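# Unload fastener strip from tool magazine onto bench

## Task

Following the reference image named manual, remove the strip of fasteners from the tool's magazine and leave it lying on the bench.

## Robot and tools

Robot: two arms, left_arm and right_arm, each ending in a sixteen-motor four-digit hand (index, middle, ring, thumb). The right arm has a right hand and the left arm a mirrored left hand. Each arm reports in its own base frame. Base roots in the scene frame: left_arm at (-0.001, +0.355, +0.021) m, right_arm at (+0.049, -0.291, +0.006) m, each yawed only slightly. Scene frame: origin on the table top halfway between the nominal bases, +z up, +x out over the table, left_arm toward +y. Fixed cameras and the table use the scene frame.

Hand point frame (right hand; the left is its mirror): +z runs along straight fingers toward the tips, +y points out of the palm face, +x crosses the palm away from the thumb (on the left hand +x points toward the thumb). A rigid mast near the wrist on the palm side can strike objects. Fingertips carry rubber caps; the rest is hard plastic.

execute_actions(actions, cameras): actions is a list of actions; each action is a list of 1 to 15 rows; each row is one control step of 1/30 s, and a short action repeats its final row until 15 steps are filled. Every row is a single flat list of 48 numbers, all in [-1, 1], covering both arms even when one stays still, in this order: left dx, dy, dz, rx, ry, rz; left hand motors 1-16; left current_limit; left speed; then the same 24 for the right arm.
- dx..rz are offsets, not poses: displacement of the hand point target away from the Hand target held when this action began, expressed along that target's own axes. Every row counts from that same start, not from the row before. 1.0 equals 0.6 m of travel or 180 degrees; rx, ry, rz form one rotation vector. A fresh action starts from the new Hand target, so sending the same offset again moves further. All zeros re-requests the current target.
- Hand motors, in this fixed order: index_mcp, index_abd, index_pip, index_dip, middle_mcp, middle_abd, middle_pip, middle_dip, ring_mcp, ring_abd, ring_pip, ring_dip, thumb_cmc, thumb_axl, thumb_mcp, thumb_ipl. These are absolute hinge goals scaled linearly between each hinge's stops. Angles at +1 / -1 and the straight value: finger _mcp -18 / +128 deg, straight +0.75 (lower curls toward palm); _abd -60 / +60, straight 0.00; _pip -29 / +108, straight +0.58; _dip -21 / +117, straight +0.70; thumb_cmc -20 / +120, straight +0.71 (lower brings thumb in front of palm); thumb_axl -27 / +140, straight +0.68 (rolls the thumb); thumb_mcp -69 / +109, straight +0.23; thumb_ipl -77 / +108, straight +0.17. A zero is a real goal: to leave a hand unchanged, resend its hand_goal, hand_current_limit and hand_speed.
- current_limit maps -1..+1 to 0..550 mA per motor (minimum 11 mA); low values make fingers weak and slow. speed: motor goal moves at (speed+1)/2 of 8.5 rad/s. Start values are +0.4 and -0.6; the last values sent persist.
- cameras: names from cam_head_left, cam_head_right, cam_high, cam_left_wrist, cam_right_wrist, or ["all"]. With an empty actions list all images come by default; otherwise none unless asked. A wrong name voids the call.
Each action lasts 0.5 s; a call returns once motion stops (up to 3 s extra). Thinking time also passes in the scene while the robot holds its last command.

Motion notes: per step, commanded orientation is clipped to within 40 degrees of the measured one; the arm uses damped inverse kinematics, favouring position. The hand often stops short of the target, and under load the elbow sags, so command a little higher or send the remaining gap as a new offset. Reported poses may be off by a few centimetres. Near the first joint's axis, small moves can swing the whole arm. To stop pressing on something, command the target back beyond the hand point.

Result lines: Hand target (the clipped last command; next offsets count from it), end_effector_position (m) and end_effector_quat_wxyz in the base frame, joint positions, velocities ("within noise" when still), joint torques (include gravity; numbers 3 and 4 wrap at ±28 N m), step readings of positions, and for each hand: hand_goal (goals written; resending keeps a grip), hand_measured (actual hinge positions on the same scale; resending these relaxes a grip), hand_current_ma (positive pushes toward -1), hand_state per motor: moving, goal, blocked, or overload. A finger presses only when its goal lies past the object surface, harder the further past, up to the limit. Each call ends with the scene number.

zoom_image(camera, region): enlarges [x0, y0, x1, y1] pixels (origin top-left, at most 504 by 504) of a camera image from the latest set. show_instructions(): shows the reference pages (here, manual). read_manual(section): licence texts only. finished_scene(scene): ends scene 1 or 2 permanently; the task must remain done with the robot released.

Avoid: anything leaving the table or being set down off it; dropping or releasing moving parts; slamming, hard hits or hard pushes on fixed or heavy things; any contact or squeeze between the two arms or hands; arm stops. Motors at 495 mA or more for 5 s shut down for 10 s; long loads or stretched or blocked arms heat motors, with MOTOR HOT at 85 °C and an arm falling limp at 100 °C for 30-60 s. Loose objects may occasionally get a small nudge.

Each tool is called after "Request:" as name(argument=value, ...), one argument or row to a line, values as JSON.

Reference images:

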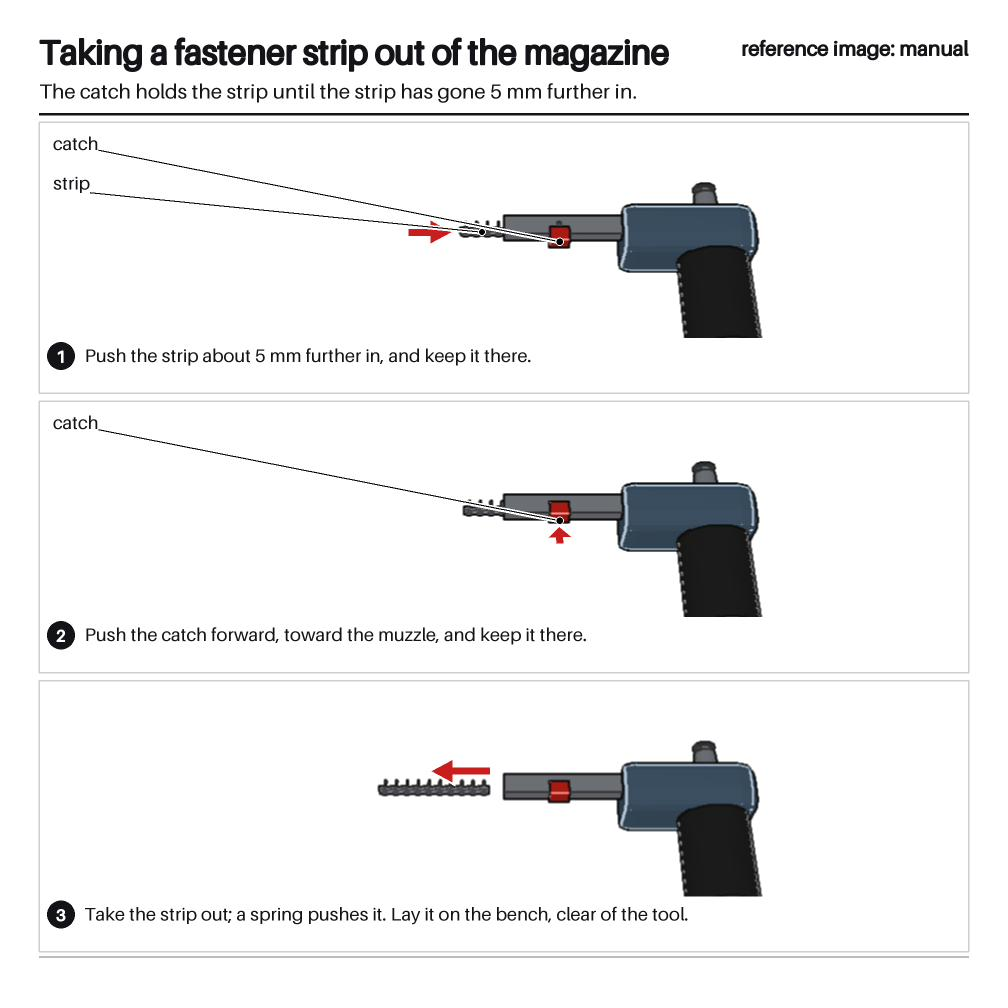

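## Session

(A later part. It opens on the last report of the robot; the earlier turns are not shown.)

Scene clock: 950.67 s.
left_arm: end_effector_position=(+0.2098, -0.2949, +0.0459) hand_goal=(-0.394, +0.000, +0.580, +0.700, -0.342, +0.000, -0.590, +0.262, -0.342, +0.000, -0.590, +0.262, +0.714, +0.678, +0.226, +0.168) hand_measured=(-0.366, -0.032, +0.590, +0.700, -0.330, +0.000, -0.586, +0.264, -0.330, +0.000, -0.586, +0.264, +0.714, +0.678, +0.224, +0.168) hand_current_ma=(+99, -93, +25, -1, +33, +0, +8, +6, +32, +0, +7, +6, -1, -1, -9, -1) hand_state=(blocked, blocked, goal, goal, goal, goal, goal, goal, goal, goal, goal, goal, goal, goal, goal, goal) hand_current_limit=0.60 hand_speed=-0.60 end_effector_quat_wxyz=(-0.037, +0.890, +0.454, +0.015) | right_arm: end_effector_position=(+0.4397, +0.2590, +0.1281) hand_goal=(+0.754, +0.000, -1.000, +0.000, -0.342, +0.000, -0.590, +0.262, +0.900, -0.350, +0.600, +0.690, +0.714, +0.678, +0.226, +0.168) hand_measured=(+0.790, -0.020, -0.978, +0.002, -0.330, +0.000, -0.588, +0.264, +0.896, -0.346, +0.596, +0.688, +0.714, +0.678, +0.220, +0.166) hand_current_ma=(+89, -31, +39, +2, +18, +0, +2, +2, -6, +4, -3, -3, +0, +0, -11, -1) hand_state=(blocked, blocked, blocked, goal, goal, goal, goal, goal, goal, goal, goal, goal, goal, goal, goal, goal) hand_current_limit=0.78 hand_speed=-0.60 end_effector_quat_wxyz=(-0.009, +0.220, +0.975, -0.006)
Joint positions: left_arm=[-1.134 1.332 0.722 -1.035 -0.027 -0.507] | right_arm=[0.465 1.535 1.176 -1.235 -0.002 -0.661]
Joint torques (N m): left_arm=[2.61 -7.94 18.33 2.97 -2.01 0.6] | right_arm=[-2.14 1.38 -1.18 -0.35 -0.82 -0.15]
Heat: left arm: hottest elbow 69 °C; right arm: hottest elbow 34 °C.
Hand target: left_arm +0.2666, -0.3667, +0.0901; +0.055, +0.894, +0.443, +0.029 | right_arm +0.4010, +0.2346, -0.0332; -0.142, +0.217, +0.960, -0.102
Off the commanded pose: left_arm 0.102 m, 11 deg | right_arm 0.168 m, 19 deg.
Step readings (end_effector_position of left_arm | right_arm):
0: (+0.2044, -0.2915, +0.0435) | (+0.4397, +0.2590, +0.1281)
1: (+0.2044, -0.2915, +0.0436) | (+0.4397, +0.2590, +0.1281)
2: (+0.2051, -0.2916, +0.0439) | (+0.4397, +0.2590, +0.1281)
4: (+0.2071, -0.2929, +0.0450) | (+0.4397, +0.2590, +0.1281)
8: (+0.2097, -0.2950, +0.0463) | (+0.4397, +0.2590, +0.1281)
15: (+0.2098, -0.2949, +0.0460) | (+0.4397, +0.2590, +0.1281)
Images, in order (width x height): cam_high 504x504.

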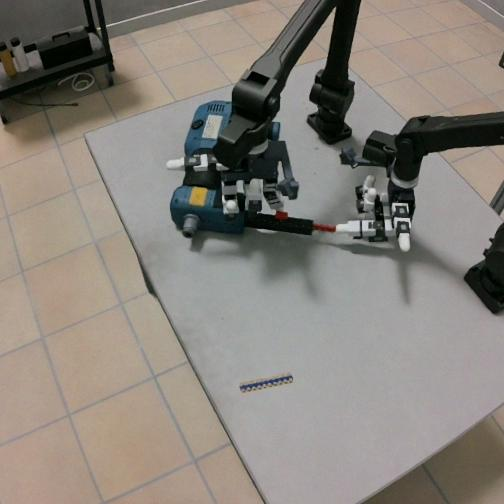

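Request:
execute_actions(
  actions=[
    [[0,-0.05,0.004,0.008,0,0,-0.395,0,0.58,0.70,-0.342,0,-0.591,0.261,-0.342,0,-0.591,0.261,0.714,0.678,0.226,0.168,0.6,-0.6,0.0,0.0,-0.06,-0.015,-0.012,0,0.754,0,-1.0,0.0,-0.342,0,-0.591,0.261,0.68,-0.35,0.60,0.69,0.714,0.678,0.226,0.168,0.78,-0.6]],
    [[0,-0.02,0.002,0.004,0,0,-0.395,0,0.58,0.70,-0.342,0,-0.591,0.261,-0.342,0,-0.591,0.261,0.714,0.678,0.226,0.168,0.6,-0.6,0.0,0.04,-0.05,-0.015,-0.012,0,0.754,0,-1.0,0.0,-0.342,0,-0.591,0.261,0.66,-0.35,0.60,0.69,0.714,0.678,0.226,0.168,0.78,-0.6]],
  ],
  cameras=["cam_high"],
)

Request:
zoom_image(
  camera="cam_high",
  region=[260, 190, 360, 250],
)

Scene clock: 967.93 s.
left_arm: end_effector_position=(+0.2086, -0.2962, +0.0493) hand_goal=(-0.394, +0.000, +0.580, +0.700, -0.342, +0.000, -0.590, +0.262, -0.342, +0.000, -0.590, +0.262, +0.714, +0.678, +0.226, +0.168) hand_measured=(-0.354, -0.022, +0.600, +0.708, -0.330, +0.000, -0.586, +0.264, -0.330, +0.000, -0.586, +0.264, +0.714, +0.678, +0.224, +0.168) hand_current_ma=(+146, -56, +59, +20, +33, +0, +8, +6, +32, +0, +7, +6, -1, -1, -9, -1) hand_state=(blocked, blocked, goal, goal, goal, goal, goal, goal, goal, goal, goal, goal, goal, goal, goal, goal) hand_current_limit=0.60 hand_speed=-0.60 end_effector_quat_wxyz=(-0.031, +0.890, +0.455, +0.012) | right_arm: end_effector_position=(+0.4433, +0.2627, +0.1309) hand_goal=(+0.754, +0.000, -1.000, +0.000, -0.342, +0.000, -0.590, +0.262, +0.660, -0.350, +0.600, +0.690, +0.714, +0.678, +0.226, +0.168) hand_measured=(+0.792, -0.016, -0.978, +0.002, -0.330, +0.000, -0.588, +0.264, +0.746, -0.342, +0.632, +0.696, +0.714, +0.678, +0.220, +0.166) hand_current_ma=(+94, -21, +39, +2, +18, +0, +2, +2, +290, +8, +69, +7, +0, +0, -11, -1) hand_state=(blocked, goal, blocked, goal, goal, goal, goal, goal, blocked, goal, blocked, goal, goal, goal, goal, goal) hand_current_limit=0.78 hand_speed=-0.60 end_effector_quat_wxyz=(-0.011, +0.210, +0.977, -0.014)
Joint positions: left_arm=[-1.137 1.321 0.722 -1.035 -0.022 -0.514] | right_arm=[0.469 1.553 1.208 -1.261 0.008 -0.677]
Joint torques (N m): left_arm=[-0.56 -10.4 13.23 2.58 -1.3 0.32] | right_arm=[0.09 -1.03 3.4 1.2 -1.14 0.26]
Heat: left arm: hottest elbow 71 °C; right arm: hottest elbow 34 °C.
Hand target: left_arm +0.2338, -0.3416, +0.0816; +0.038, +0.895, +0.443, +0.020 | right_arm +0.4301, +0.2640, +0.0242; -0.095, +0.220, +0.969, -0.065
Off the commanded pose: left_arm 0.061 m, 8 deg | right_arm 0.107 m, 11 deg.
Step readings (end_effector_position of left_arm | right_arm):
0: (+0.2098, -0.2949, +0.0459) | (+0.4397, +0.2590, +0.1281)
1: (+0.2098, -0.2949, +0.0459) | (+0.4397, +0.2590, +0.1281)
2: (+0.2097, -0.2949, +0.0458) | (+0.4397, +0.2590, +0.1281)
4: (+0.2095, -0.2949, +0.0458) | (+0.4400, +0.2592, +0.1287)
8: (+0.2094, -0.2949, +0.0458) | (+0.4398, +0.2585, +0.1292)
15: (+0.2094, -0.2949, +0.0460) | (+0.4396, +0.2584, +0.1293)
16: (+0.2093, -0.2950, +0.0460) | (+0.4396, +0.2584, +0.1294)
17: (+0.2093, -0.2950, +0.0461) | (+0.4402, +0.2587, +0.1300)
19: (+0.2090, -0.2952, +0.0467) | (+0.4423, +0.2601, +0.1318)
23: (+0.2087, -0.2960, +0.0486) | (+0.4431, +0.2621, +0.1312)
30: (+0.2086, -0.2962, +0.0493) | (+0.4432, +0.2627, +0.1310)
Images, in order (width x height): cam_high 504x504.

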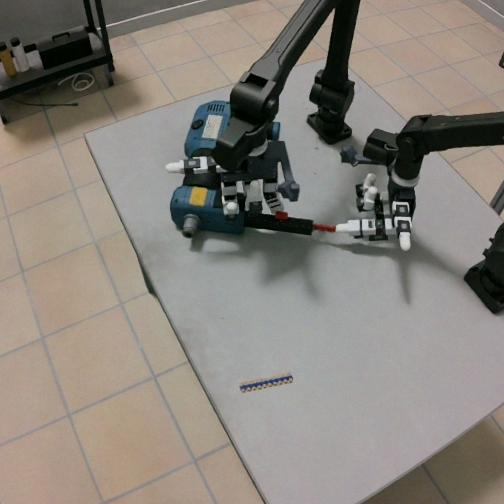

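Scaled by 5.040 from the camera's 504x504 image, which has a finer 720x720 frame.

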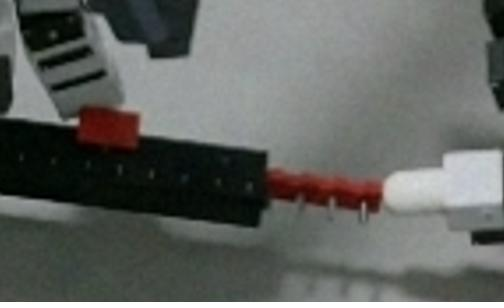

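Request:
execute_actions(
  actions=[
    [[0,0,0,0,0,0,-0.395,0,0.58,0.70,-0.342,0,-0.591,0.261,-0.342,0,-0.591,0.261,0.714,0.678,0.226,0.168,0.6,-0.6,0.0,0.04,-0.02,0,0,0,0.754,0,-1.0,0.0,-0.342,0,-0.591,0.261,0.64,-0.35,0.60,0.69,0.714,0.678,0.226,0.168,0.78,-0.6]],
    [[0,0,0,0,0,0,-0.395,0,0.58,0.70,-0.342,0,-0.591,0.261,-0.342,0,-0.591,0.261,0.714,0.678,0.226,0.168,0.6,-0.6,0.0,0.04,-0.01,0,0,0,0.754,0,-1.0,0.0,-0.342,0,-0.591,0.261,0.64,-0.35,0.60,0.69,0.714,0.678,0.226,0.168,0.78,-0.6]],
  ],
  cameras=["cam_high"],
)

Request:
zoom_image(
  camera="cam_high",
  region=[260, 190, 360, 250],
)

Scene clock: 979.13 s.
left_arm: end_effector_position=(+0.2086, -0.2962, +0.0493) hand_goal=(-0.394, +0.000, +0.580, +0.700, -0.342, +0.000, -0.590, +0.262, -0.342, +0.000, -0.590, +0.262, +0.714, +0.678, +0.226, +0.168) hand_measured=(-0.354, -0.014, +0.600, +0.708, -0.330, +0.000, -0.586, +0.264, -0.330, +0.000, -0.586, +0.264, +0.714, +0.678, +0.224, +0.168) hand_current_ma=(+150, -36, +61, +23, +33, +0, +8, +6, +32, +0, +7, +6, -1, -1, -9, -1) hand_state=(blocked, goal, blocked, goal, goal, goal, goal, goal, goal, goal, goal, goal, goal, goal, goal, goal) hand_current_limit=0.60 hand_speed=-0.60 end_effector_quat_wxyz=(-0.031, +0.890, +0.455, +0.012) | right_arm: end_effector_position=(+0.4601, +0.2868, +0.1221) hand_goal=(+0.754, +0.000, -1.000, +0.000, -0.342, +0.000, -0.590, +0.262, +0.640, -0.350, +0.600, +0.690, +0.714, +0.678, +0.226, +0.168) hand_measured=(+0.826, -0.010, -0.994, +0.002, -0.330, +0.000, -0.588, +0.264, +0.848, -0.364, +0.674, +0.708, +0.714, +0.678, +0.220, +0.166) hand_current_ma=(+223, -13, +8, +2, +18, +0, +2, +2, +489, -18, +213, +30, +0, +0, -11, -1) hand_state=(blocked, goal, goal, goal, goal, goal, goal, goal, blocked, goal, blocked, goal, goal, goal, goal, goal) hand_current_limit=0.78 hand_speed=-0.60 end_effector_quat_wxyz=(-0.034, +0.213, +0.976, -0.042)
Joint positions: left_arm=[-1.137 1.321 0.722 -1.035 -0.022 -0.514] | right_arm=[0.505 1.665 1.335 -1.348 0.018 -0.635]
Joint torques (N m): left_arm=[-0.56 -10.34 13.24 2.59 -1.29 0.32] | right_arm=[1.79 -4.42 4.74 2.43 -1.96 0.37]
Heat: left arm: hottest elbow 70 °C; right arm: hottest elbow 34 °C.
Hand target: left_arm +0.2337, -0.3416, +0.0816; +0.038, +0.895, +0.443, +0.020 | right_arm +0.4537, +0.3086, +0.0336; -0.095, +0.220, +0.969, -0.065
Off the commanded pose: left_arm 0.061 m, 8 deg | right_arm 0.091 m, 8 deg.
Step readings (end_effector_position of left_arm | right_arm):
0: (+0.2086, -0.2962, +0.0493) | (+0.4433, +0.2627, +0.1309)
1: (+0.2086, -0.2962, +0.0493) | (+0.4434, +0.2630, +0.1312)
2: (+0.2086, -0.2962, +0.0493) | (+0.4433, +0.2639, +0.1313)
4: (+0.2086, -0.2962, +0.0493) | (+0.4440, +0.2660, +0.1301)
8: (+0.2086, -0.2962, +0.0493) | (+0.4453, +0.2693, +0.1276)
15: (+0.2086, -0.2962, +0.0493) | (+0.4461, +0.2698, +0.1268)
16: (+0.2086, -0.2962, +0.0493) | (+0.4462, +0.2701, +0.1269)
17: (+0.2086, -0.2962, +0.0493) | (+0.4466, +0.2704, +0.1270)
19: (+0.2086, -0.2962, +0.0493) | (+0.4481, +0.2720, +0.1257)
23: (+0.2086, -0.2962, +0.0493) | (+0.4524, +0.2759, +0.1238)
30: (+0.2086, -0.2962, +0.0493) | (+0.4584, +0.2834, +0.1231)
Images, in order (width x height): cam_high 504x504.

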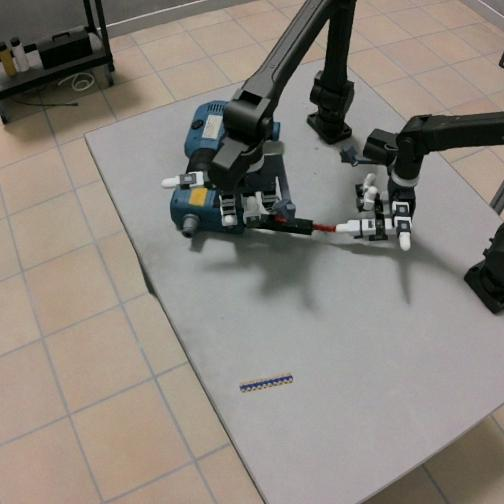

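Scaled by 5.040 from the camera's 504x504 image, which has a finer 720x720 frame.

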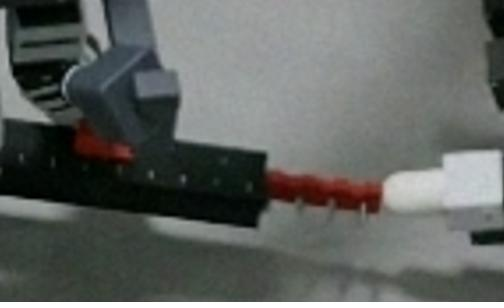

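Request:
execute_actions(
  actions=[
    [[0,-0.05,0.002,0.005,0,0,-0.38,0,0.58,0.70,-0.342,0,-0.591,0.261,-0.342,0,-0.591,0.261,0.714,0.678,0.226,0.168,0.6,-0.6,0.0,0.0,0,0,0,0,0.754,0,-1.0,0.0,-0.342,0,-0.591,0.261,0.66,-0.35,0.60,0.69,0.714,0.678,0.226,0.168,0.78,-0.6]],
  ],
  cameras=["cam_high","cam_head_left"],
)

Request:
zoom_image(
  camera="cam_high",
  region=[260, 190, 360, 250],
)

Request:
zoom_image(
  camera="cam_head_left",
  region=[220, 220, 320, 340],
)

Scene clock: 999.47 s.
left_arm: end_effector_position=(+0.1985, -0.2982, +0.0597) hand_goal=(-0.380, +0.000, +0.580, +0.700, -0.342, +0.000, -0.590, +0.262, -0.342, +0.000, -0.590, +0.262, +0.714, +0.678, +0.226, +0.168) hand_measured=(-0.310, +0.026, +0.618, +0.722, -0.330, +0.000, -0.586, +0.264, -0.330, +0.000, -0.586, +0.264, +0.714, +0.678, +0.224, +0.168) hand_current_ma=(+287, +68, +133, +69, +33, +0, +8, +6, +32, +0, +7, +6, -1, -1, -9, -1) hand_state=(blocked, blocked, blocked, blocked, goal, goal, goal, goal, goal, goal, goal, goal, goal, goal, goal, goal) hand_current_limit=0.60 hand_speed=-0.60 end_effector_quat_wxyz=(-0.015, +0.889, +0.457, +0.011) | right_arm: end_effector_position=(+0.4603, +0.2869, +0.1223) hand_goal=(+0.754, +0.000, -1.000, +0.000, -0.342, +0.000, -0.590, +0.262, +0.660, -0.350, +0.600, +0.690, +0.714, +0.678, +0.226, +0.168) hand_measured=(+0.826, -0.010, -0.994, +0.002, -0.330, +0.000, -0.588, +0.264, +0.848, -0.364, +0.674, +0.708, +0.714, +0.678, +0.220, +0.166) hand_current_ma=(+228, -13, +8, +2, +18, +0, +2, +2, +490, -18, +213, +30, +0, +0, -11, -1) hand_state=(blocked, goal, goal, goal, goal, goal, goal, goal, blocked, goal, blocked, goal, goal, goal, goal, goal) hand_current_limit=0.78 hand_speed=-0.60 end_effector_quat_wxyz=(-0.034, +0.213, +0.976, -0.042)
Joint positions: left_arm=[-1.171 1.276 0.709 -1.035 -0.02 -0.551] | right_arm=[0.505 1.665 1.336 -1.348 0.018 -0.635]
Joint torques (N m): left_arm=[-1.14 -9.93 10.15 2.39 -1.13 0.33] | right_arm=[2.08 -4.6 4.96 2.35 -2 0.35]
Heat: left arm: hottest elbow 70 °C; right arm: hottest wrist yaw 35 °C.
Hand target: left_arm +0.2100, -0.3236, +0.0778; +0.031, +0.896, +0.444, +0.017 | right_arm +0.4538, +0.3086, +0.0338; -0.095, +0.220, +0.969, -0.065
Off the commanded pose: left_arm 0.033 m, 6 deg | right_arm 0.091 m, 8 deg.
Step readings (end_effector_position of left_arm | right_arm):
0: (+0.2086, -0.2962, +0.0493) | (+0.4601, +0.2868, +0.1221)
1: (+0.2085, -0.2963, +0.0494) | (+0.4601, +0.2868, +0.1221)
2: (+0.2082, -0.2966, +0.0498) | (+0.4601, +0.2868, +0.1221)
4: (+0.2067, -0.2981, +0.0530) | (+0.4601, +0.2868, +0.1221)
8: (+0.2020, -0.3006, +0.0606) | (+0.4602, +0.2868, +0.1221)
15: (+0.1999, -0.2992, +0.0609) | (+0.4602, +0.2868, +0.1221)
Images, in order (width x height): cam_head_left 504x504, cam_high 504x504.

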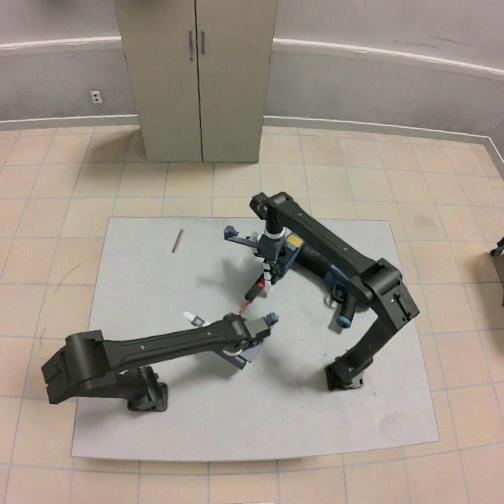

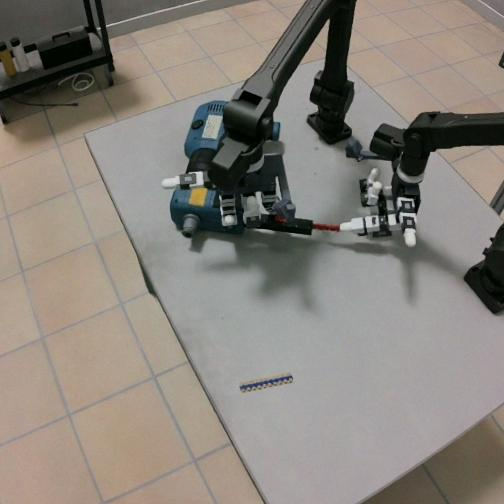

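Scaled by 5.040 from the camera's 504x504 image, which has a finer 720x720 frame.

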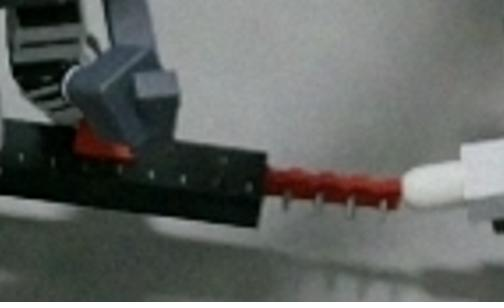

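Scaled by 4.200 from the camera's 504x504 image, which has a finer 720x720 frame.

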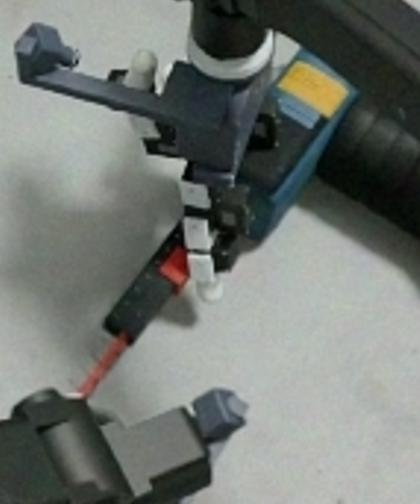

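Request:
execute_actions(
  actions=[
    [[0,-0.045,0.0,0.005,0,0,-0.36,0,0.58,0.70,-0.342,0,-0.591,0.261,-0.342,0,-0.591,0.261,0.714,0.678,0.226,0.168,0.6,-0.6,0.0,0.0,0,0,0,0,0.754,0,-1.0,0.0,-0.342,0,-0.591,0.261,0.66,-0.35,0.60,0.69,0.714,0.678,0.226,0.168,0.78,-0.6]],
    [[0,-0.045,0.0,0.008,0,0,-0.35,0,0.58,0.70,-0.342,0,-0.591,0.261,-0.342,0,-0.591,0.261,0.714,0.678,0.226,0.168,0.6,-0.6,0.0,0.0,0,0,0,0,0.754,0,-1.0,0.0,-0.342,0,-0.591,0.261,0.66,-0.35,0.60,0.69,0.714,0.678,0.226,0.168,0.78,-0.6]],
  ],
  cameras=["cam_high"],
)

Request:
zoom_image(
  camera="cam_high",
  region=[260, 180, 380, 260],
)

Scene clock: 1011.33 s.
left_arm: end_effector_position=(+0.1719, -0.2972, +0.0777) hand_goal=(-0.350, +0.000, +0.580, +0.700, -0.342, +0.000, -0.590, +0.262, -0.342, +0.000, -0.590, +0.262, +0.714, +0.678, +0.226, +0.168) hand_measured=(-0.338, +0.004, +0.588, +0.704, -0.330, +0.000, -0.586, +0.264, -0.330, +0.000, -0.586, +0.264, +0.714, +0.678, +0.224, +0.168) hand_current_ma=(+38, +6, +18, +9, +33, +0, +8, +6, +32, +0, +7, +6, -1, -1, -9, -1) hand_state=(goal, goal, goal, goal, goal, goal, goal, goal, goal, goal, goal, goal, goal, goal, goal, goal) hand_current_limit=0.60 hand_speed=-0.60 end_effector_quat_wxyz=(+0.021, +0.898, +0.440, +0.007) | right_arm: end_effector_position=(+0.4603, +0.2869, +0.1223) hand_goal=(+0.754, +0.000, -1.000, +0.000, -0.342, +0.000, -0.590, +0.262, +0.660, -0.350, +0.600, +0.690, +0.714, +0.678, +0.226, +0.168) hand_measured=(+0.828, -0.010, -0.994, +0.002, -0.330, +0.000, -0.588, +0.264, +0.848, -0.364, +0.674, +0.708, +0.714, +0.678, +0.220, +0.166) hand_current_ma=(+229, -13, +8, +2, +18, +0, +2, +2, +490, -18, +213, +30, +0, +0, -11, -1) hand_state=(blocked, goal, goal, goal, goal, goal, goal, goal, blocked, goal, blocked, goal, goal, goal, goal, goal) hand_current_limit=0.78 hand_speed=-0.60 end_effector_quat_wxyz=(-0.034, +0.213, +0.976, -0.042)
Joint positions: left_arm=[-1.25 1.162 0.66 -1.029 -0.02 -0.591] | right_arm=[0.505 1.665 1.336 -1.348 0.018 -0.635]
Joint torques (N m): left_arm=[-1.67 -7.82 7.82 -0.06 -0.28 -0.03] | right_arm=[2.37 -4.25 4.94 2.41 -2 0.36]
Heat: left arm: hottest elbow 70 °C; right arm: hottest wrist yaw 36 °C.
Hand target: left_arm +0.1672, -0.2909, +0.0745; +0.013, +0.896, +0.444, +0.008 | right_arm +0.4538, +0.3086, +0.0338; -0.095, +0.220, +0.969, -0.065
Off the commanded pose: left_arm 0.008 m, 1 deg | right_arm 0.091 m, 8 deg.
Step readings (end_effector_position of left_arm | right_arm):
0: (+0.1979, -0.2978, +0.0592) | (+0.4603, +0.2869, +0.1223)
1: (+0.1979, -0.2977, +0.0592) | (+0.4603, +0.2869, +0.1223)
2: (+0.1973, -0.2972, +0.0590) | (+0.4603, +0.2869, +0.1223)
4: (+0.1941, -0.2956, +0.0599) | (+0.4603, +0.2869, +0.1223)
8: (+0.1873, -0.2927, +0.0637) | (+0.4603, +0.2869, +0.1223)
15: (+0.1874, -0.2968, +0.0683) | (+0.4603, +0.2869, +0.1223)
16: (+0.1875, -0.2971, +0.0688) | (+0.4603, +0.2869, +0.1223)
17: (+0.1870, -0.2975, +0.0693) | (+0.4603, +0.2869, +0.1223)
19: (+0.1841, -0.2987, +0.0716) | (+0.4603, +0.2869, +0.1223)
23: (+0.1759, -0.2996, +0.0773) | (+0.4603, +0.2869, +0.1223)
30: (+0.1719, -0.2980, +0.0781) | (+0.4603, +0.2869, +0.1223)
Images, in order (width x height): cam_high 504x504.

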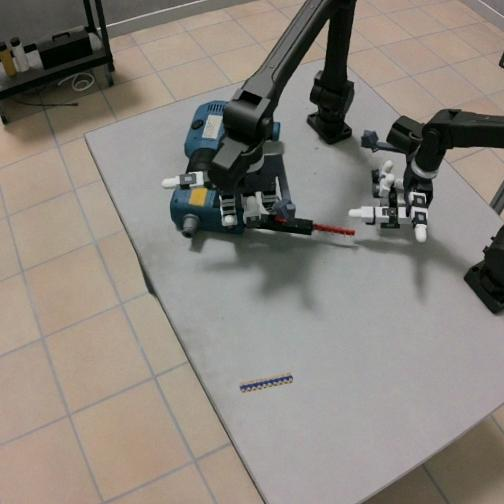

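Scaled by 4.200 from the camera's 504x504 image, which has a finer 720x720 frame.

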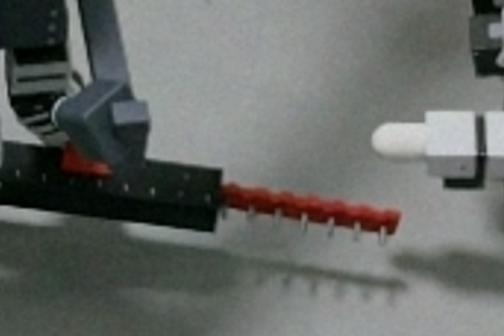

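Request:
execute_actions(
  actions=[
    [[0.07,0,-0.03,0,0,0,-0.33,0.10,0.58,0.70,-0.33,-0.10,0.58,0.70,-0.342,0,-0.591,0.261,0.714,0.678,0.226,0.168,0.6,-0.5,0.0,0.0,0,0,0,0,0.754,0,-1.0,0.0,-0.342,0,-0.591,0.261,0.70,-0.35,0.60,0.69,0.714,0.678,0.226,0.168,0.78,-0.6]],
  ],
  cameras=["cam_high"],
)

Request:
zoom_image(
  camera="cam_high",
  region=[290, 180, 410, 260],
)

Scene clock: 1031.13 s.
left_arm: end_effector_position=(+0.1926, -0.2624, +0.0951) hand_goal=(-0.330, +0.100, +0.580, +0.700, -0.330, -0.100, +0.580, +0.700, -0.342, +0.000, -0.590, +0.262, +0.714, +0.678, +0.226, +0.168) hand_measured=(-0.322, +0.096, +0.586, +0.704, -0.322, -0.096, +0.580, +0.698, -0.330, +0.000, -0.586, +0.264, +0.714, +0.678, +0.224, +0.168) hand_current_ma=(+22, -6, +17, +9, +20, +7, +0, -5, +32, +0, +7, +6, -1, -1, -9, -1) hand_state=(goal, goal, goal, goal, goal, goal, goal, goal, goal, goal, goal, goal, goal, goal, goal, goal) hand_current_limit=0.60 hand_speed=-0.50 end_effector_quat_wxyz=(+0.021, +0.894, +0.447, +0.008) | right_arm: end_effector_position=(+0.4603, +0.2869, +0.1223) hand_goal=(+0.754, +0.000, -1.000, +0.000, -0.342, +0.000, -0.590, +0.262, +0.700, -0.350, +0.600, +0.690, +0.714, +0.678, +0.226, +0.168) hand_measured=(+0.828, -0.010, -0.994, +0.002, -0.330, +0.000, -0.588, +0.264, +0.848, -0.364, +0.674, +0.708, +0.714, +0.678, +0.220, +0.166) hand_current_ma=(+229, -13, +8, +2, +18, +0, +2, +2, +490, -18, +213, +30, +0, +0, -11, -1) hand_state=(blocked, goal, goal, goal, goal, goal, goal, goal, blocked, goal, blocked, goal, goal, goal, goal, goal) hand_current_limit=0.78 hand_speed=-0.60 end_effector_quat_wxyz=(-0.034, +0.213, +0.976, -0.042)
Joint positions: left_arm=[-1.131 1.06 0.641 -1.111 -0.018 -0.487] | right_arm=[0.505 1.665 1.336 -1.348 0.018 -0.635]
Joint torques (N m): left_arm=[0.15 -6.3 8.47 -0.03 -0.2 0.23] | right_arm=[2.14 -4.54 4.97 2.43 -1.99 0.39]
Heat: left arm: hottest elbow 66 °C; right arm: hottest wrist yaw 37 °C.
Hand target: left_arm +0.1922, -0.2572, +0.0925; +0.013, +0.896, +0.444, +0.008 | right_arm +0.4538, +0.3086, +0.0338; -0.095, +0.220, +0.969, -0.065
Off the commanded pose: left_arm 0.006 m, 1 deg | right_arm 0.091 m, 8 deg.
Step readings (end_effector_position of left_arm | right_arm):
0: (+0.1719, -0.2971, +0.0777) | (+0.4603, +0.2869, +0.1223)
1: (+0.1719, -0.2971, +0.0778) | (+0.4603, +0.2869, +0.1223)
2: (+0.1719, -0.2959, +0.0780) | (+0.4603, +0.2869, +0.1223)
4: (+0.1750, -0.2879, +0.0804) | (+0.4603, +0.2869, +0.1223)
8: (+0.1887, -0.2678, +0.0901) | (+0.4603, +0.2869, +0.1223)
15: (+0.1935, -0.2616, +0.0953) | (+0.4603, +0.2869, +0.1223)
Images, in order (width x height): cam_high 504x504.

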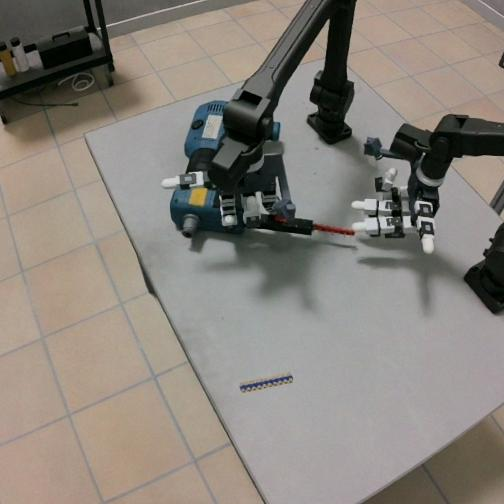

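Scaled by 4.200 from the camera's 504x504 image, which has a finer 720x720 frame.

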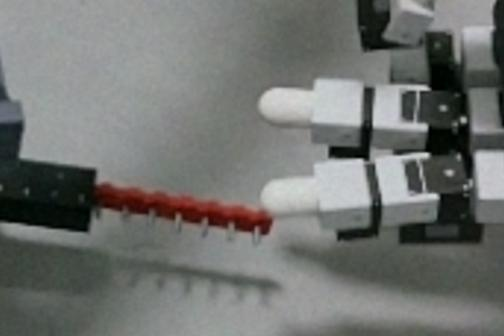

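Request:
execute_actions(
  actions=[
    [[0.005,0.065,-0.005,0,0,0,-0.33,0.14,0.58,0.70,-0.33,-0.14,0.58,0.70,-0.342,0,-0.591,0.261,0.714,0.678,0.226,0.168,0.6,-0.5,0.0,0.0,0,0,0,0,0.754,0,-1.0,0.0,-0.342,0,-0.591,0.261,0.70,-0.35,0.60,0.69,0.714,0.678,0.226,0.168,0.78,-0.6]],
  ],
  cameras=["cam_high"],
)

Request:
zoom_image(
  camera="cam_high",
  region=[290, 180, 410, 260],
)

Scene clock: 1051.97 s.
left_arm: end_effector_position=(+0.2138, -0.2603, +0.0819) hand_goal=(-0.330, +0.140, +0.580, +0.700, -0.330, -0.140, +0.580, +0.700, -0.342, +0.000, -0.590, +0.262, +0.714, +0.678, +0.226, +0.168) hand_measured=(-0.322, +0.136, +0.586, +0.704, -0.322, -0.136, +0.580, +0.698, -0.330, +0.000, -0.586, +0.264, +0.714, +0.678, +0.224, +0.168) hand_current_ma=(+22, -7, +17, +9, +20, +7, +0, -5, +32, +0, +7, +6, -1, -1, -9, -1) hand_state=(goal, goal, goal, goal, goal, goal, goal, goal, goal, goal, goal, goal, goal, goal, goal, goal) hand_current_limit=0.60 hand_speed=-0.50 end_effector_quat_wxyz=(-0.007, +0.894, +0.448, +0.008) | right_arm: end_effector_position=(+0.4603, +0.2869, +0.1223) hand_goal=(+0.754, +0.000, -1.000, +0.000, -0.342, +0.000, -0.590, +0.262, +0.700, -0.350, +0.600, +0.690, +0.714, +0.678, +0.226, +0.168) hand_measured=(+0.828, -0.010, -0.994, +0.002, -0.330, +0.000, -0.588, +0.264, +0.848, -0.364, +0.674, +0.708, +0.714, +0.678, +0.220, +0.166) hand_current_ma=(+229, -13, +8, +2, +18, +0, +2, +2, +490, -18, +213, +30, +0, +0, -11, -1) hand_state=(blocked, goal, goal, goal, goal, goal, goal, goal, blocked, goal, blocked, goal, goal, goal, goal, goal) hand_current_limit=0.78 hand_speed=-0.60 end_effector_quat_wxyz=(-0.034, +0.213, +0.976, -0.042)
Joint positions: left_arm=[-1.055 1.142 0.67 -1.111 -0.017 -0.414] | right_arm=[0.505 1.665 1.336 -1.348 0.018 -0.635]
Joint torques (N m): left_arm=[-0.32 -6.24 12.21 0.62 -0.17 0.22] | right_arm=[2.26 -4.6 4.83 2.39 -2 0.37]
Heat: left arm: hottest elbow 65 °C; right arm: hottest wrist yaw 38 °C.
Hand target: left_arm +0.2250, -0.2784, +0.0968; +0.013, +0.896, +0.444, +0.008 | right_arm +0.4538, +0.3086, +0.0338; -0.095, +0.220, +0.969, -0.065
Off the commanded pose: left_arm 0.026 m, 2 deg | right_arm 0.091 m, 8 deg.
Step readings (end_effector_position of left_arm | right_arm):
0: (+0.1926, -0.2624, +0.0951) | (+0.4603, +0.2869, +0.1223)
1: (+0.1926, -0.2624, +0.0951) | (+0.4603, +0.2869, +0.1223)
2: (+0.1938, -0.2618, +0.0948) | (+0.4603, +0.2869, +0.1223)
4: (+0.1971, -0.2600, +0.0915) | (+0.4603, +0.2869, +0.1223)
8: (+0.2087, -0.2540, +0.0801) | (+0.4603, +0.2869, +0.1223)
15: (+0.2132, -0.2583, +0.0804) | (+0.4603, +0.2869, +0.1223)
Images, in order (width x height): cam_high 504x504.

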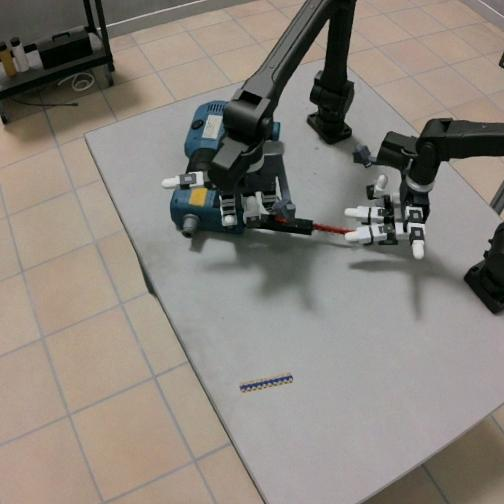

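Scaled by 4.200 from the camera's 504x504 image, which has a finer 720x720 frame.

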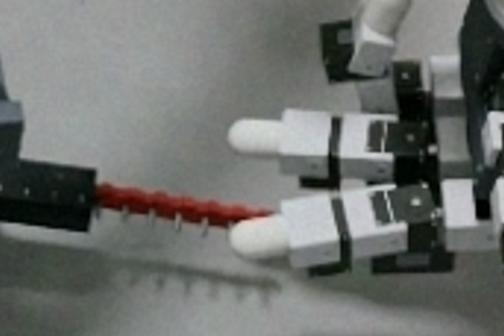

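Request:
execute_actions(
  actions=[
    [[-0.032,0.025,-0.008,0,0,0,-0.33,0.14,0.58,0.70,-0.33,-0.14,0.58,0.70,-0.342,0,-0.591,0.261,0.714,0.678,0.226,0.168,0.6,-0.5,0.0,0.0,0,0,0,0,0.754,0,-1.0,0.0,-0.342,0,-0.591,0.261,0.70,-0.35,0.60,0.69,0.714,0.678,0.226,0.168,0.78,-0.6]],
  ],
  cameras=["cam_high"],
)

Request:
zoom_image(
  camera="cam_high",
  region=[290, 180, 410, 260],
)

Scene clock: 1060.23 s.
left_arm: end_effector_position=(+0.2176, -0.2853, +0.0889) hand_goal=(-0.330, +0.140, +0.580, +0.700, -0.330, -0.140, +0.580, +0.700, -0.342, +0.000, -0.590, +0.262, +0.714, +0.678, +0.226, +0.168) hand_measured=(-0.322, +0.136, +0.586, +0.704, -0.322, -0.136, +0.580, +0.698, -0.330, +0.000, -0.586, +0.264, +0.714, +0.678, +0.224, +0.168) hand_current_ma=(+22, -7, +17, +9, +20, +6, +0, -5, +32, +0, +7, +6, -1, -1, -9, -1) hand_state=(goal, goal, goal, goal, goal, goal, goal, goal, goal, goal, goal, goal, goal, goal, goal, goal) hand_current_limit=0.60 hand_speed=-0.50 end_effector_quat_wxyz=(-0.003, +0.898, +0.440, +0.007) | right_arm: end_effector_position=(+0.4603, +0.2869, +0.1223) hand_goal=(+0.754, +0.000, -1.000, +0.000, -0.342, +0.000, -0.590, +0.262, +0.700, -0.350, +0.600, +0.690, +0.714, +0.678, +0.226, +0.168) hand_measured=(+0.828, -0.010, -0.994, +0.002, -0.330, +0.000, -0.588, +0.264, +0.848, -0.364, +0.674, +0.708, +0.714, +0.678, +0.220, +0.166) hand_current_ma=(+229, -13, +8, +2, +18, +0, +2, +2, +490, -18, +213, +30, +0, +0, -11, -1) hand_state=(blocked, goal, goal, goal, goal, goal, goal, goal, blocked, goal, blocked, goal, goal, goal, goal, goal) hand_current_limit=0.78 hand_speed=-0.60 end_effector_quat_wxyz=(-0.034, +0.213, +0.976, -0.042)
Joint positions: left_arm=[-1.08 1.195 0.729 -1.111 -0.015 -0.419] | right_arm=[0.505 1.665 1.336 -1.348 0.018 -0.635]
Joint torques (N m): left_arm=[-1.49 -6.59 12.15 0.59 -0.26 -0.05] | right_arm=[2.02 -4.89 4.93 2.43 -1.98 0.36]
Heat: left arm: hottest elbow 66 °C; right arm: hottest wrist yaw 39 °C.
Hand target: left_arm +0.2251, -0.3028, +0.1020; +0.013, +0.896, +0.444, +0.008 | right_arm +0.4538, +0.3086, +0.0338; -0.095, +0.220, +0.969, -0.065
Off the commanded pose: left_arm 0.023 m, 2 deg | right_arm 0.091 m, 8 deg.
Step readings (end_effector_position of left_arm | right_arm):
0: (+0.2137, -0.2604, +0.0819) | (+0.4603, +0.2869, +0.1223)
1: (+0.2137, -0.2604, +0.0819) | (+0.4603, +0.2869, +0.1223)
2: (+0.2140, -0.2610, +0.0822) | (+0.4603, +0.2869, +0.1223)
4: (+0.2153, -0.2651, +0.0831) | (+0.4603, +0.2869, +0.1223)
8: (+0.2174, -0.2799, +0.0874) | (+0.4603, +0.2869, +0.1223)
15: (+0.2176, -0.2855, +0.0894) | (+0.4603, +0.2869, +0.1223)
Images, in order (width x height): cam_high 504x504.

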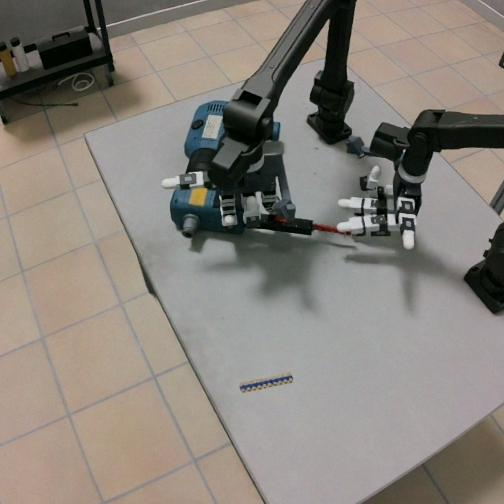

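Scaled by 4.200 from the camera's 504x504 image, which has a finer 720x720 frame.

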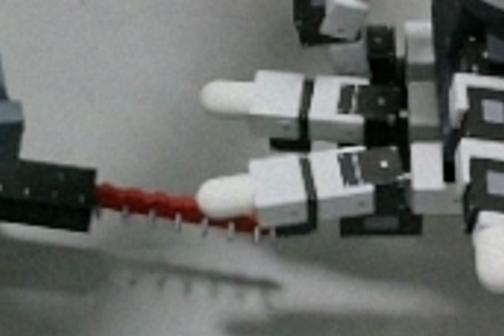

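Request:
execute_actions(
  actions=[
    [[0.022,0,0.055,0,0,0,-0.33,0.14,0.58,0.70,-0.33,-0.14,0.58,0.70,-0.342,0,-0.591,0.261,0.714,0.678,0.226,0.168,0.6,-0.5,0.0,0.0,0,0,0,0,0.754,0,-1.0,0.0,-0.342,0,-0.591,0.261,0.70,-0.35,0.60,0.69,0.714,0.678,0.226,0.168,0.78,-0.6]],
  ],
  cameras=["cam_high"],
)

Request:
zoom_image(
  camera="cam_high",
  region=[290, 180, 410, 260],
)

Scene clock: 1072.00 s.
left_arm: end_effector_position=(+0.2323, -0.2939, +0.0764) hand_goal=(-0.330, +0.140, +0.580, +0.700, -0.330, -0.140, +0.580, +0.700, -0.342, +0.000, -0.590, +0.262, +0.714, +0.678, +0.226, +0.168) hand_measured=(-0.322, +0.136, +0.586, +0.704, -0.322, -0.136, +0.580, +0.698, -0.330, +0.000, -0.586, +0.264, +0.714, +0.678, +0.224, +0.168) hand_current_ma=(+22, -7, +17, +9, +20, +6, +0, -5, +32, +0, +7, +6, -1, -1, -9, -1) hand_state=(goal, goal, goal, goal, goal, goal, goal, goal, goal, goal, goal, goal, goal, goal, goal, goal) hand_current_limit=0.60 hand_speed=-0.50 end_effector_quat_wxyz=(+0.017, +0.894, +0.447, +0.008) | right_arm: end_effector_position=(+0.4603, +0.2869, +0.1223) hand_goal=(+0.754, +0.000, -1.000, +0.000, -0.342, +0.000, -0.590, +0.262, +0.700, -0.350, +0.600, +0.690, +0.714, +0.678, +0.226, +0.168) hand_measured=(+0.828, -0.010, -0.994, +0.002, -0.330, +0.000, -0.588, +0.264, +0.848, -0.364, +0.674, +0.708, +0.714, +0.678, +0.220, +0.166) hand_current_ma=(+229, -13, +8, +2, +18, +0, +2, +2, +490, -18, +213, +30, +0, +0, -11, -1) hand_state=(blocked, goal, goal, goal, goal, goal, goal, goal, blocked, goal, blocked, goal, goal, goal, goal, goal) hand_current_limit=0.78 hand_speed=-0.60 end_effector_quat_wxyz=(-0.034, +0.213, +0.976, -0.042)
Joint positions: left_arm=[-1.054 1.236 0.715 -1.015 -0.015 -0.411] | right_arm=[0.505 1.665 1.336 -1.348 0.018 -0.635]
Joint torques (N m): left_arm=[-0.03 -7.06 7.86 1.05 -0.22 0.23] | right_arm=[2.08 -4.07 5 2.24 -1.96 0.37]
Heat: left arm: hottest elbow 66 °C; right arm: hottest wrist yaw 39 °C.
Hand target: left_arm +0.2339, -0.2927, +0.0689; +0.013, +0.896, +0.444, +0.008 | right_arm +0.4538, +0.3086, +0.0338; -0.095, +0.220, +0.969, -0.065
Off the commanded pose: left_arm 0.008 m, 1 deg | right_arm 0.091 m, 8 deg.
Step readings (end_effector_position of left_arm | right_arm):
0: (+0.2177, -0.2853, +0.0889) | (+0.4603, +0.2869, +0.1223)
1: (+0.2176, -0.2852, +0.0888) | (+0.4603, +0.2869, +0.1223)
2: (+0.2183, -0.2864, +0.0889) | (+0.4603, +0.2869, +0.1223)
4: (+0.2215, -0.2911, +0.0882) | (+0.4603, +0.2869, +0.1223)
8: (+0.2302, -0.2963, +0.0836) | (+0.4603, +0.2869, +0.1223)
15: (+0.2319, -0.2930, +0.0762) | (+0.4603, +0.2869, +0.1223)
Images, in order (width x height): cam_high 504x504.

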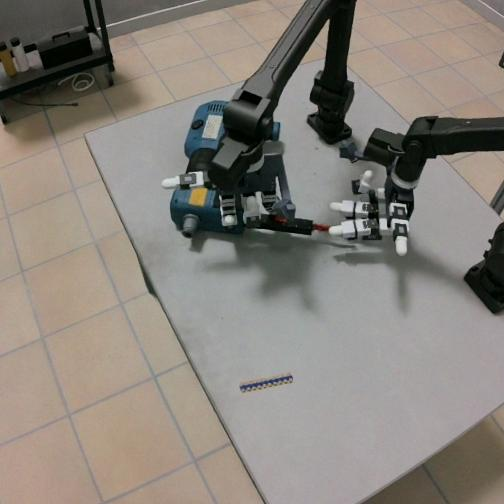

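Scaled by 4.200 from the camera's 504x504 image, which has a finer 720x720 frame.

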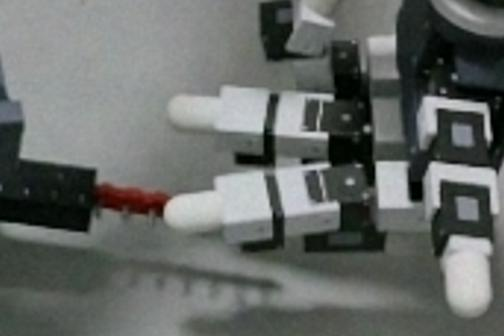

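Request:
execute_actions(
  actions=[
    [[0.014,0,0.045,0,0,0,-0.33,0.14,0.58,0.70,-0.33,-0.14,0.58,0.70,-0.342,0,-0.591,0.261,0.714,0.678,0.226,0.168,0.6,-0.5,0.0,0.0,0,0,0,0,0.754,0,-1.0,0.0,-0.342,0,-0.591,0.261,0.70,-0.35,0.60,0.69,0.714,0.678,0.226,0.168,0.78,-0.6]],
  ],
  cameras=["cam_high"],
)

Request:
zoom_image(
  camera="cam_high",
  region=[290, 180, 410, 260],
)

Scene clock: 1083.00 s.
left_arm: end_effector_position=(+0.2383, -0.2888, +0.0497) hand_goal=(-0.330, +0.140, +0.580, +0.700, -0.330, -0.140, +0.580, +0.700, -0.342, +0.000, -0.590, +0.262, +0.714, +0.678, +0.226, +0.168) hand_measured=(-0.322, +0.136, +0.580, +0.704, -0.322, -0.136, +0.580, +0.698, -0.330, +0.000, -0.586, +0.264, +0.714, +0.678, +0.224, +0.168) hand_current_ma=(+20, -8, +0, +8, +22, +6, +0, -5, +32, +0, +7, +6, -1, -1, -9, -1) hand_state=(goal, goal, goal, goal, goal, goal, goal, goal, goal, goal, goal, goal, goal, goal, goal, goal) hand_current_limit=0.60 hand_speed=-0.50 end_effector_quat_wxyz=(+0.018, +0.894, +0.447, +0.009) | right_arm: end_effector_position=(+0.4603, +0.2869, +0.1223) hand_goal=(+0.754, +0.000, -1.000, +0.000, -0.342, +0.000, -0.590, +0.262, +0.700, -0.350, +0.600, +0.690, +0.714, +0.678, +0.226, +0.168) hand_measured=(+0.828, -0.010, -0.994, +0.002, -0.330, +0.000, -0.588, +0.264, +0.848, -0.364, +0.674, +0.708, +0.714, +0.678, +0.220, +0.166) hand_current_ma=(+230, -13, +8, +2, +18, +0, +2, +2, +489, -18, +213, +30, +0, +0, -11, -1) hand_state=(blocked, goal, goal, goal, goal, goal, goal, goal, blocked, goal, blocked, goal, goal, goal, goal, goal) hand_current_limit=0.78 hand_speed=-0.60 end_effector_quat_wxyz=(-0.034, +0.213, +0.976, -0.042)
Joint positions: left_arm=[-1.028 1.28 0.669 -0.924 -0.014 -0.384] | right_arm=[0.505 1.665 1.336 -1.348 0.018 -0.635]
Joint torques (N m): left_arm=[0.09 -7.36 7.36 1.09 -0.2 0.24] | right_arm=[1.9 -4.42 4.97 2.47 -2 0.35]
Heat: left arm: hottest elbow 64 °C; right arm: hottest wrist yaw 40 °C.
Hand target: left_arm +0.2397, -0.2864, +0.0419; +0.013, +0.896, +0.444, +0.008 | right_arm +0.4538, +0.3086, +0.0338; -0.095, +0.220, +0.969, -0.065
Off the commanded pose: left_arm 0.008 m, 1 deg | right_arm 0.091 m, 8 deg.
Step readings (end_effector_position of left_arm | right_arm):
0: (+0.2323, -0.2940, +0.0765) | (+0.4603, +0.2869, +0.1223)
1: (+0.2324, -0.2941, +0.0765) | (+0.4603, +0.2869, +0.1223)
2: (+0.2331, -0.2944, +0.0756) | (+0.4603, +0.2869, +0.1223)
4: (+0.2348, -0.2948, +0.0715) | (+0.4603, +0.2869, +0.1223)
8: (+0.2364, -0.2890, +0.0568) | (+0.4603, +0.2869, +0.1223)
15: (+0.2381, -0.2886, +0.0505) | (+0.4603, +0.2869, +0.1223)
Images, in order (width x height): cam_high 504x504.

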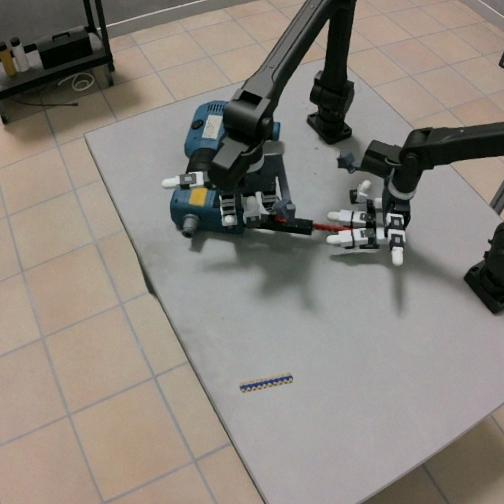

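Scaled by 4.200 from the camera's 504x504 image, which has a finer 720x720 frame.

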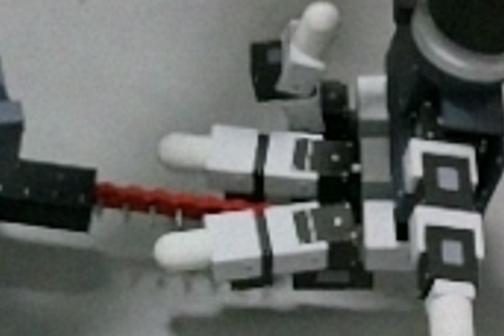

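Request:
execute_actions(
  actions=[
    [[0,0,0,0,0,0,-0.33,-0.10,0.58,0.70,-0.33,0.10,0.58,0.70,-0.342,0,-0.591,0.261,0.714,0.678,0.226,0.168,0.6,-0.6,0.0,0.0,0,0,0,0,0.754,0,-1.0,0.0,-0.342,0,-0.591,0.261,0.70,-0.35,0.60,0.69,0.714,0.678,0.226,0.168,0.78,-0.6]],
  ],
  cameras=["cam_high"],
)

Request:
zoom_image(
  camera="cam_high",
  region=[290, 180, 410, 260],
)

Scene clock: 1090.00 s.
left_arm: end_effector_position=(+0.2385, -0.2890, +0.0497) hand_goal=(-0.330, -0.100, +0.580, +0.700, -0.330, +0.100, +0.580, +0.700, -0.342, +0.000, -0.590, +0.262, +0.714, +0.678, +0.226, +0.168) hand_measured=(-0.322, +0.030, +0.580, +0.704, -0.322, -0.028, +0.580, +0.698, -0.330, +0.000, -0.586, +0.264, +0.714, +0.678, +0.222, +0.168) hand_current_ma=(+23, +440, +0, +8, +21, -440, +0, -4, +32, +0, +7, +6, -1, -1, -9, -1) hand_state=(goal, blocked, goal, goal, goal, blocked, goal, goal, goal, goal, goal, goal, goal, goal, goal, goal) hand_current_limit=0.60 hand_speed=-0.60 end_effector_quat_wxyz=(+0.017, +0.896, +0.445, +0.009) | right_arm: end_effector_position=(+0.4603, +0.2869, +0.1223) hand_goal=(+0.754, +0.000, -1.000, +0.000, -0.342, +0.000, -0.590, +0.262, +0.700, -0.350, +0.600, +0.690, +0.714, +0.678, +0.226, +0.168) hand_measured=(+0.828, -0.010, -0.994, +0.002, -0.330, +0.000, -0.588, +0.264, +0.848, -0.364, +0.674, +0.708, +0.714, +0.678, +0.220, +0.166) hand_current_ma=(+230, -13, +8, +2, +18, +0, +2, +2, +489, -18, +213, +30, +0, +0, -11, -1) hand_state=(blocked, goal, goal, goal, goal, goal, goal, goal, blocked, goal, blocked, goal, goal, goal, goal, goal) hand_current_limit=0.78 hand_speed=-0.60 end_effector_quat_wxyz=(-0.034, +0.213, +0.976, -0.042)
Joint positions: left_arm=[-1.027 1.28 0.669 -0.924 -0.015 -0.378] | right_arm=[0.505 1.665 1.336 -1.348 0.018 -0.635]
Joint torques (N m): left_arm=[0.09 -7.41 7.39 1.09 -0.13 0.19] | right_arm=[2.49 -4.6 4.96 2.39 -1.97 0.36]
Heat: left arm: hottest elbow 64 °C; right arm: hottest wrist yaw 40 °C.
Hand target: left_arm +0.2396, -0.2865, +0.0419; +0.013, +0.896, +0.444, +0.008 | right_arm +0.4538, +0.3086, +0.0338; -0.095, +0.220, +0.969, -0.065
Off the commanded pose: left_arm 0.008 m, 1 deg | right_arm 0.091 m, 8 deg.
Step readings (end_effector_position of left_arm | right_arm):
0: (+0.2383, -0.2888, +0.0497) | (+0.4603, +0.2869, +0.1223)
1: (+0.2383, -0.2888, +0.0497) | (+0.4603, +0.2869, +0.1223)
2: (+0.2383, -0.2888, +0.0497) | (+0.4603, +0.2869, +0.1223)
4: (+0.2385, -0.2887, +0.0497) | (+0.4603, +0.2869, +0.1223)
8: (+0.2385, -0.2889, +0.0497) | (+0.4603, +0.2869, +0.1223)
15: (+0.2385, -0.2890, +0.0497) | (+0.4603, +0.2869, +0.1223)
Images, in order (width x height): cam_high 504x504.

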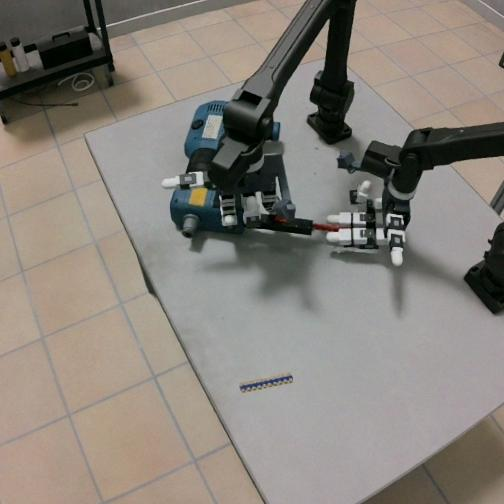

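Scaled by 4.200 from the camera's 504x504 image, which has a finer 720x720 frame.

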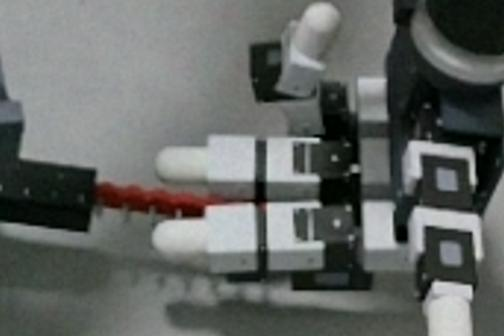

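Request:
execute_actions(
  actions=[
    [[0,-0.05,0.004,0,0,0,-0.33,-0.10,0.58,0.70,-0.33,0.10,0.58,0.70,-0.342,0,-0.591,0.261,0.714,0.678,0.226,0.168,0.6,-0.6,0.0,0.0,0,0,0,0,0.754,0,-1.0,0.0,-0.342,0,-0.591,0.261,0.70,-0.35,0.60,0.69,0.714,0.678,0.226,0.168,0.78,-0.6]],
  ],
  cameras=["cam_high"],
)

Request:
zoom_image(
  camera="cam_high",
  region=[290, 180, 410, 260],
)

Scene clock: 1105.90 s.
left_arm: end_effector_position=(+0.2231, -0.2761, +0.0448) hand_goal=(-0.330, -0.100, +0.580, +0.700, -0.330, +0.100, +0.580, +0.700, -0.342, +0.000, -0.590, +0.262, +0.714, +0.678, +0.226, +0.168) hand_measured=(-0.328, +0.014, +0.578, +0.704, -0.330, -0.028, +0.576, +0.698, -0.330, +0.000, -0.586, +0.264, +0.714, +0.678, +0.222, +0.168) hand_current_ma=(+6, +399, -3, +8, -1, -440, -7, -4, +32, +0, +7, +6, -1, -1, -9, -1) hand_state=(goal, blocked, goal, goal, goal, blocked, goal, goal, goal, goal, goal, goal, goal, goal, goal, goal) hand_current_limit=0.60 hand_speed=-0.60 end_effector_quat_wxyz=(+0.022, +0.899, +0.437, +0.010) | right_arm: end_effector_position=(+0.4603, +0.2869, +0.1223) hand_goal=(+0.754, +0.000, -1.000, +0.000, -0.342, +0.000, -0.590, +0.262, +0.700, -0.350, +0.600, +0.690, +0.714, +0.678, +0.226, +0.168) hand_measured=(+0.828, -0.010, -0.994, +0.002, -0.330, +0.000, -0.588, +0.264, +0.848, -0.364, +0.674, +0.708, +0.714, +0.678, +0.220, +0.166) hand_current_ma=(+230, -13, +8, +2, +18, +0, +2, +2, +490, -18, +213, +30, +0, +0, -11, -1) hand_state=(blocked, goal, goal, goal, goal, goal, goal, goal, blocked, goal, blocked, goal, goal, goal, goal, goal) hand_current_limit=0.78 hand_speed=-0.60 end_effector_quat_wxyz=(-0.034, +0.213, +0.976, -0.042)
Joint positions: left_arm=[-1.047 1.227 0.607 -0.905 -0.016 -0.379] | right_arm=[0.505 1.665 1.336 -1.348 0.018 -0.635]
Joint torques (N m): left_arm=[-1.67 -8.06 6.63 0.32 -0.16 -0.12] | right_arm=[1.67 -4.72 5.01 2.45 -2.01 0.36]
Heat: left arm: hottest elbow 62 °C; right arm: hottest wrist yaw 41 °C.
Hand target: left_arm +0.2159, -0.2683, +0.0387; +0.013, +0.896, +0.444, +0.008 | right_arm +0.4538, +0.3086, +0.0338; -0.095, +0.220, +0.969, -0.065
Off the commanded pose: left_arm 0.012 m, 1 deg | right_arm 0.091 m, 8 deg.
Step readings (end_effector_position of left_arm | right_arm):
0: (+0.2385, -0.2890, +0.0497) | (+0.4603, +0.2869, +0.1223)
1: (+0.2383, -0.2887, +0.0494) | (+0.4603, +0.2869, +0.1223)
2: (+0.2380, -0.2881, +0.0487) | (+0.4603, +0.2869, +0.1223)
4: (+0.2364, -0.2860, +0.0476) | (+0.4603, +0.2869, +0.1223)
8: (+0.2279, -0.2791, +0.0463) | (+0.4603, +0.2869, +0.1223)
15: (+0.2231, -0.2761, +0.0448) | (+0.4603, +0.2869, +0.1223)
Images, in order (width x height): cam_high 504x504.

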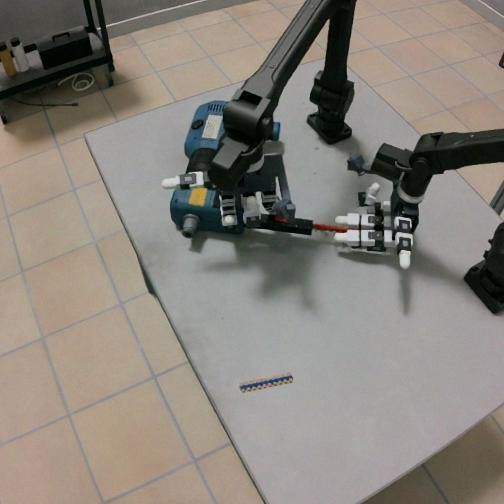

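Scaled by 4.200 from the camera's 504x504 image, which has a finer 720x720 frame.

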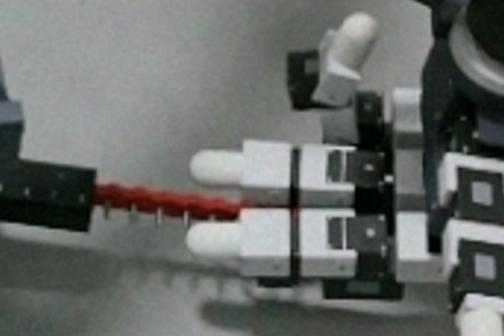

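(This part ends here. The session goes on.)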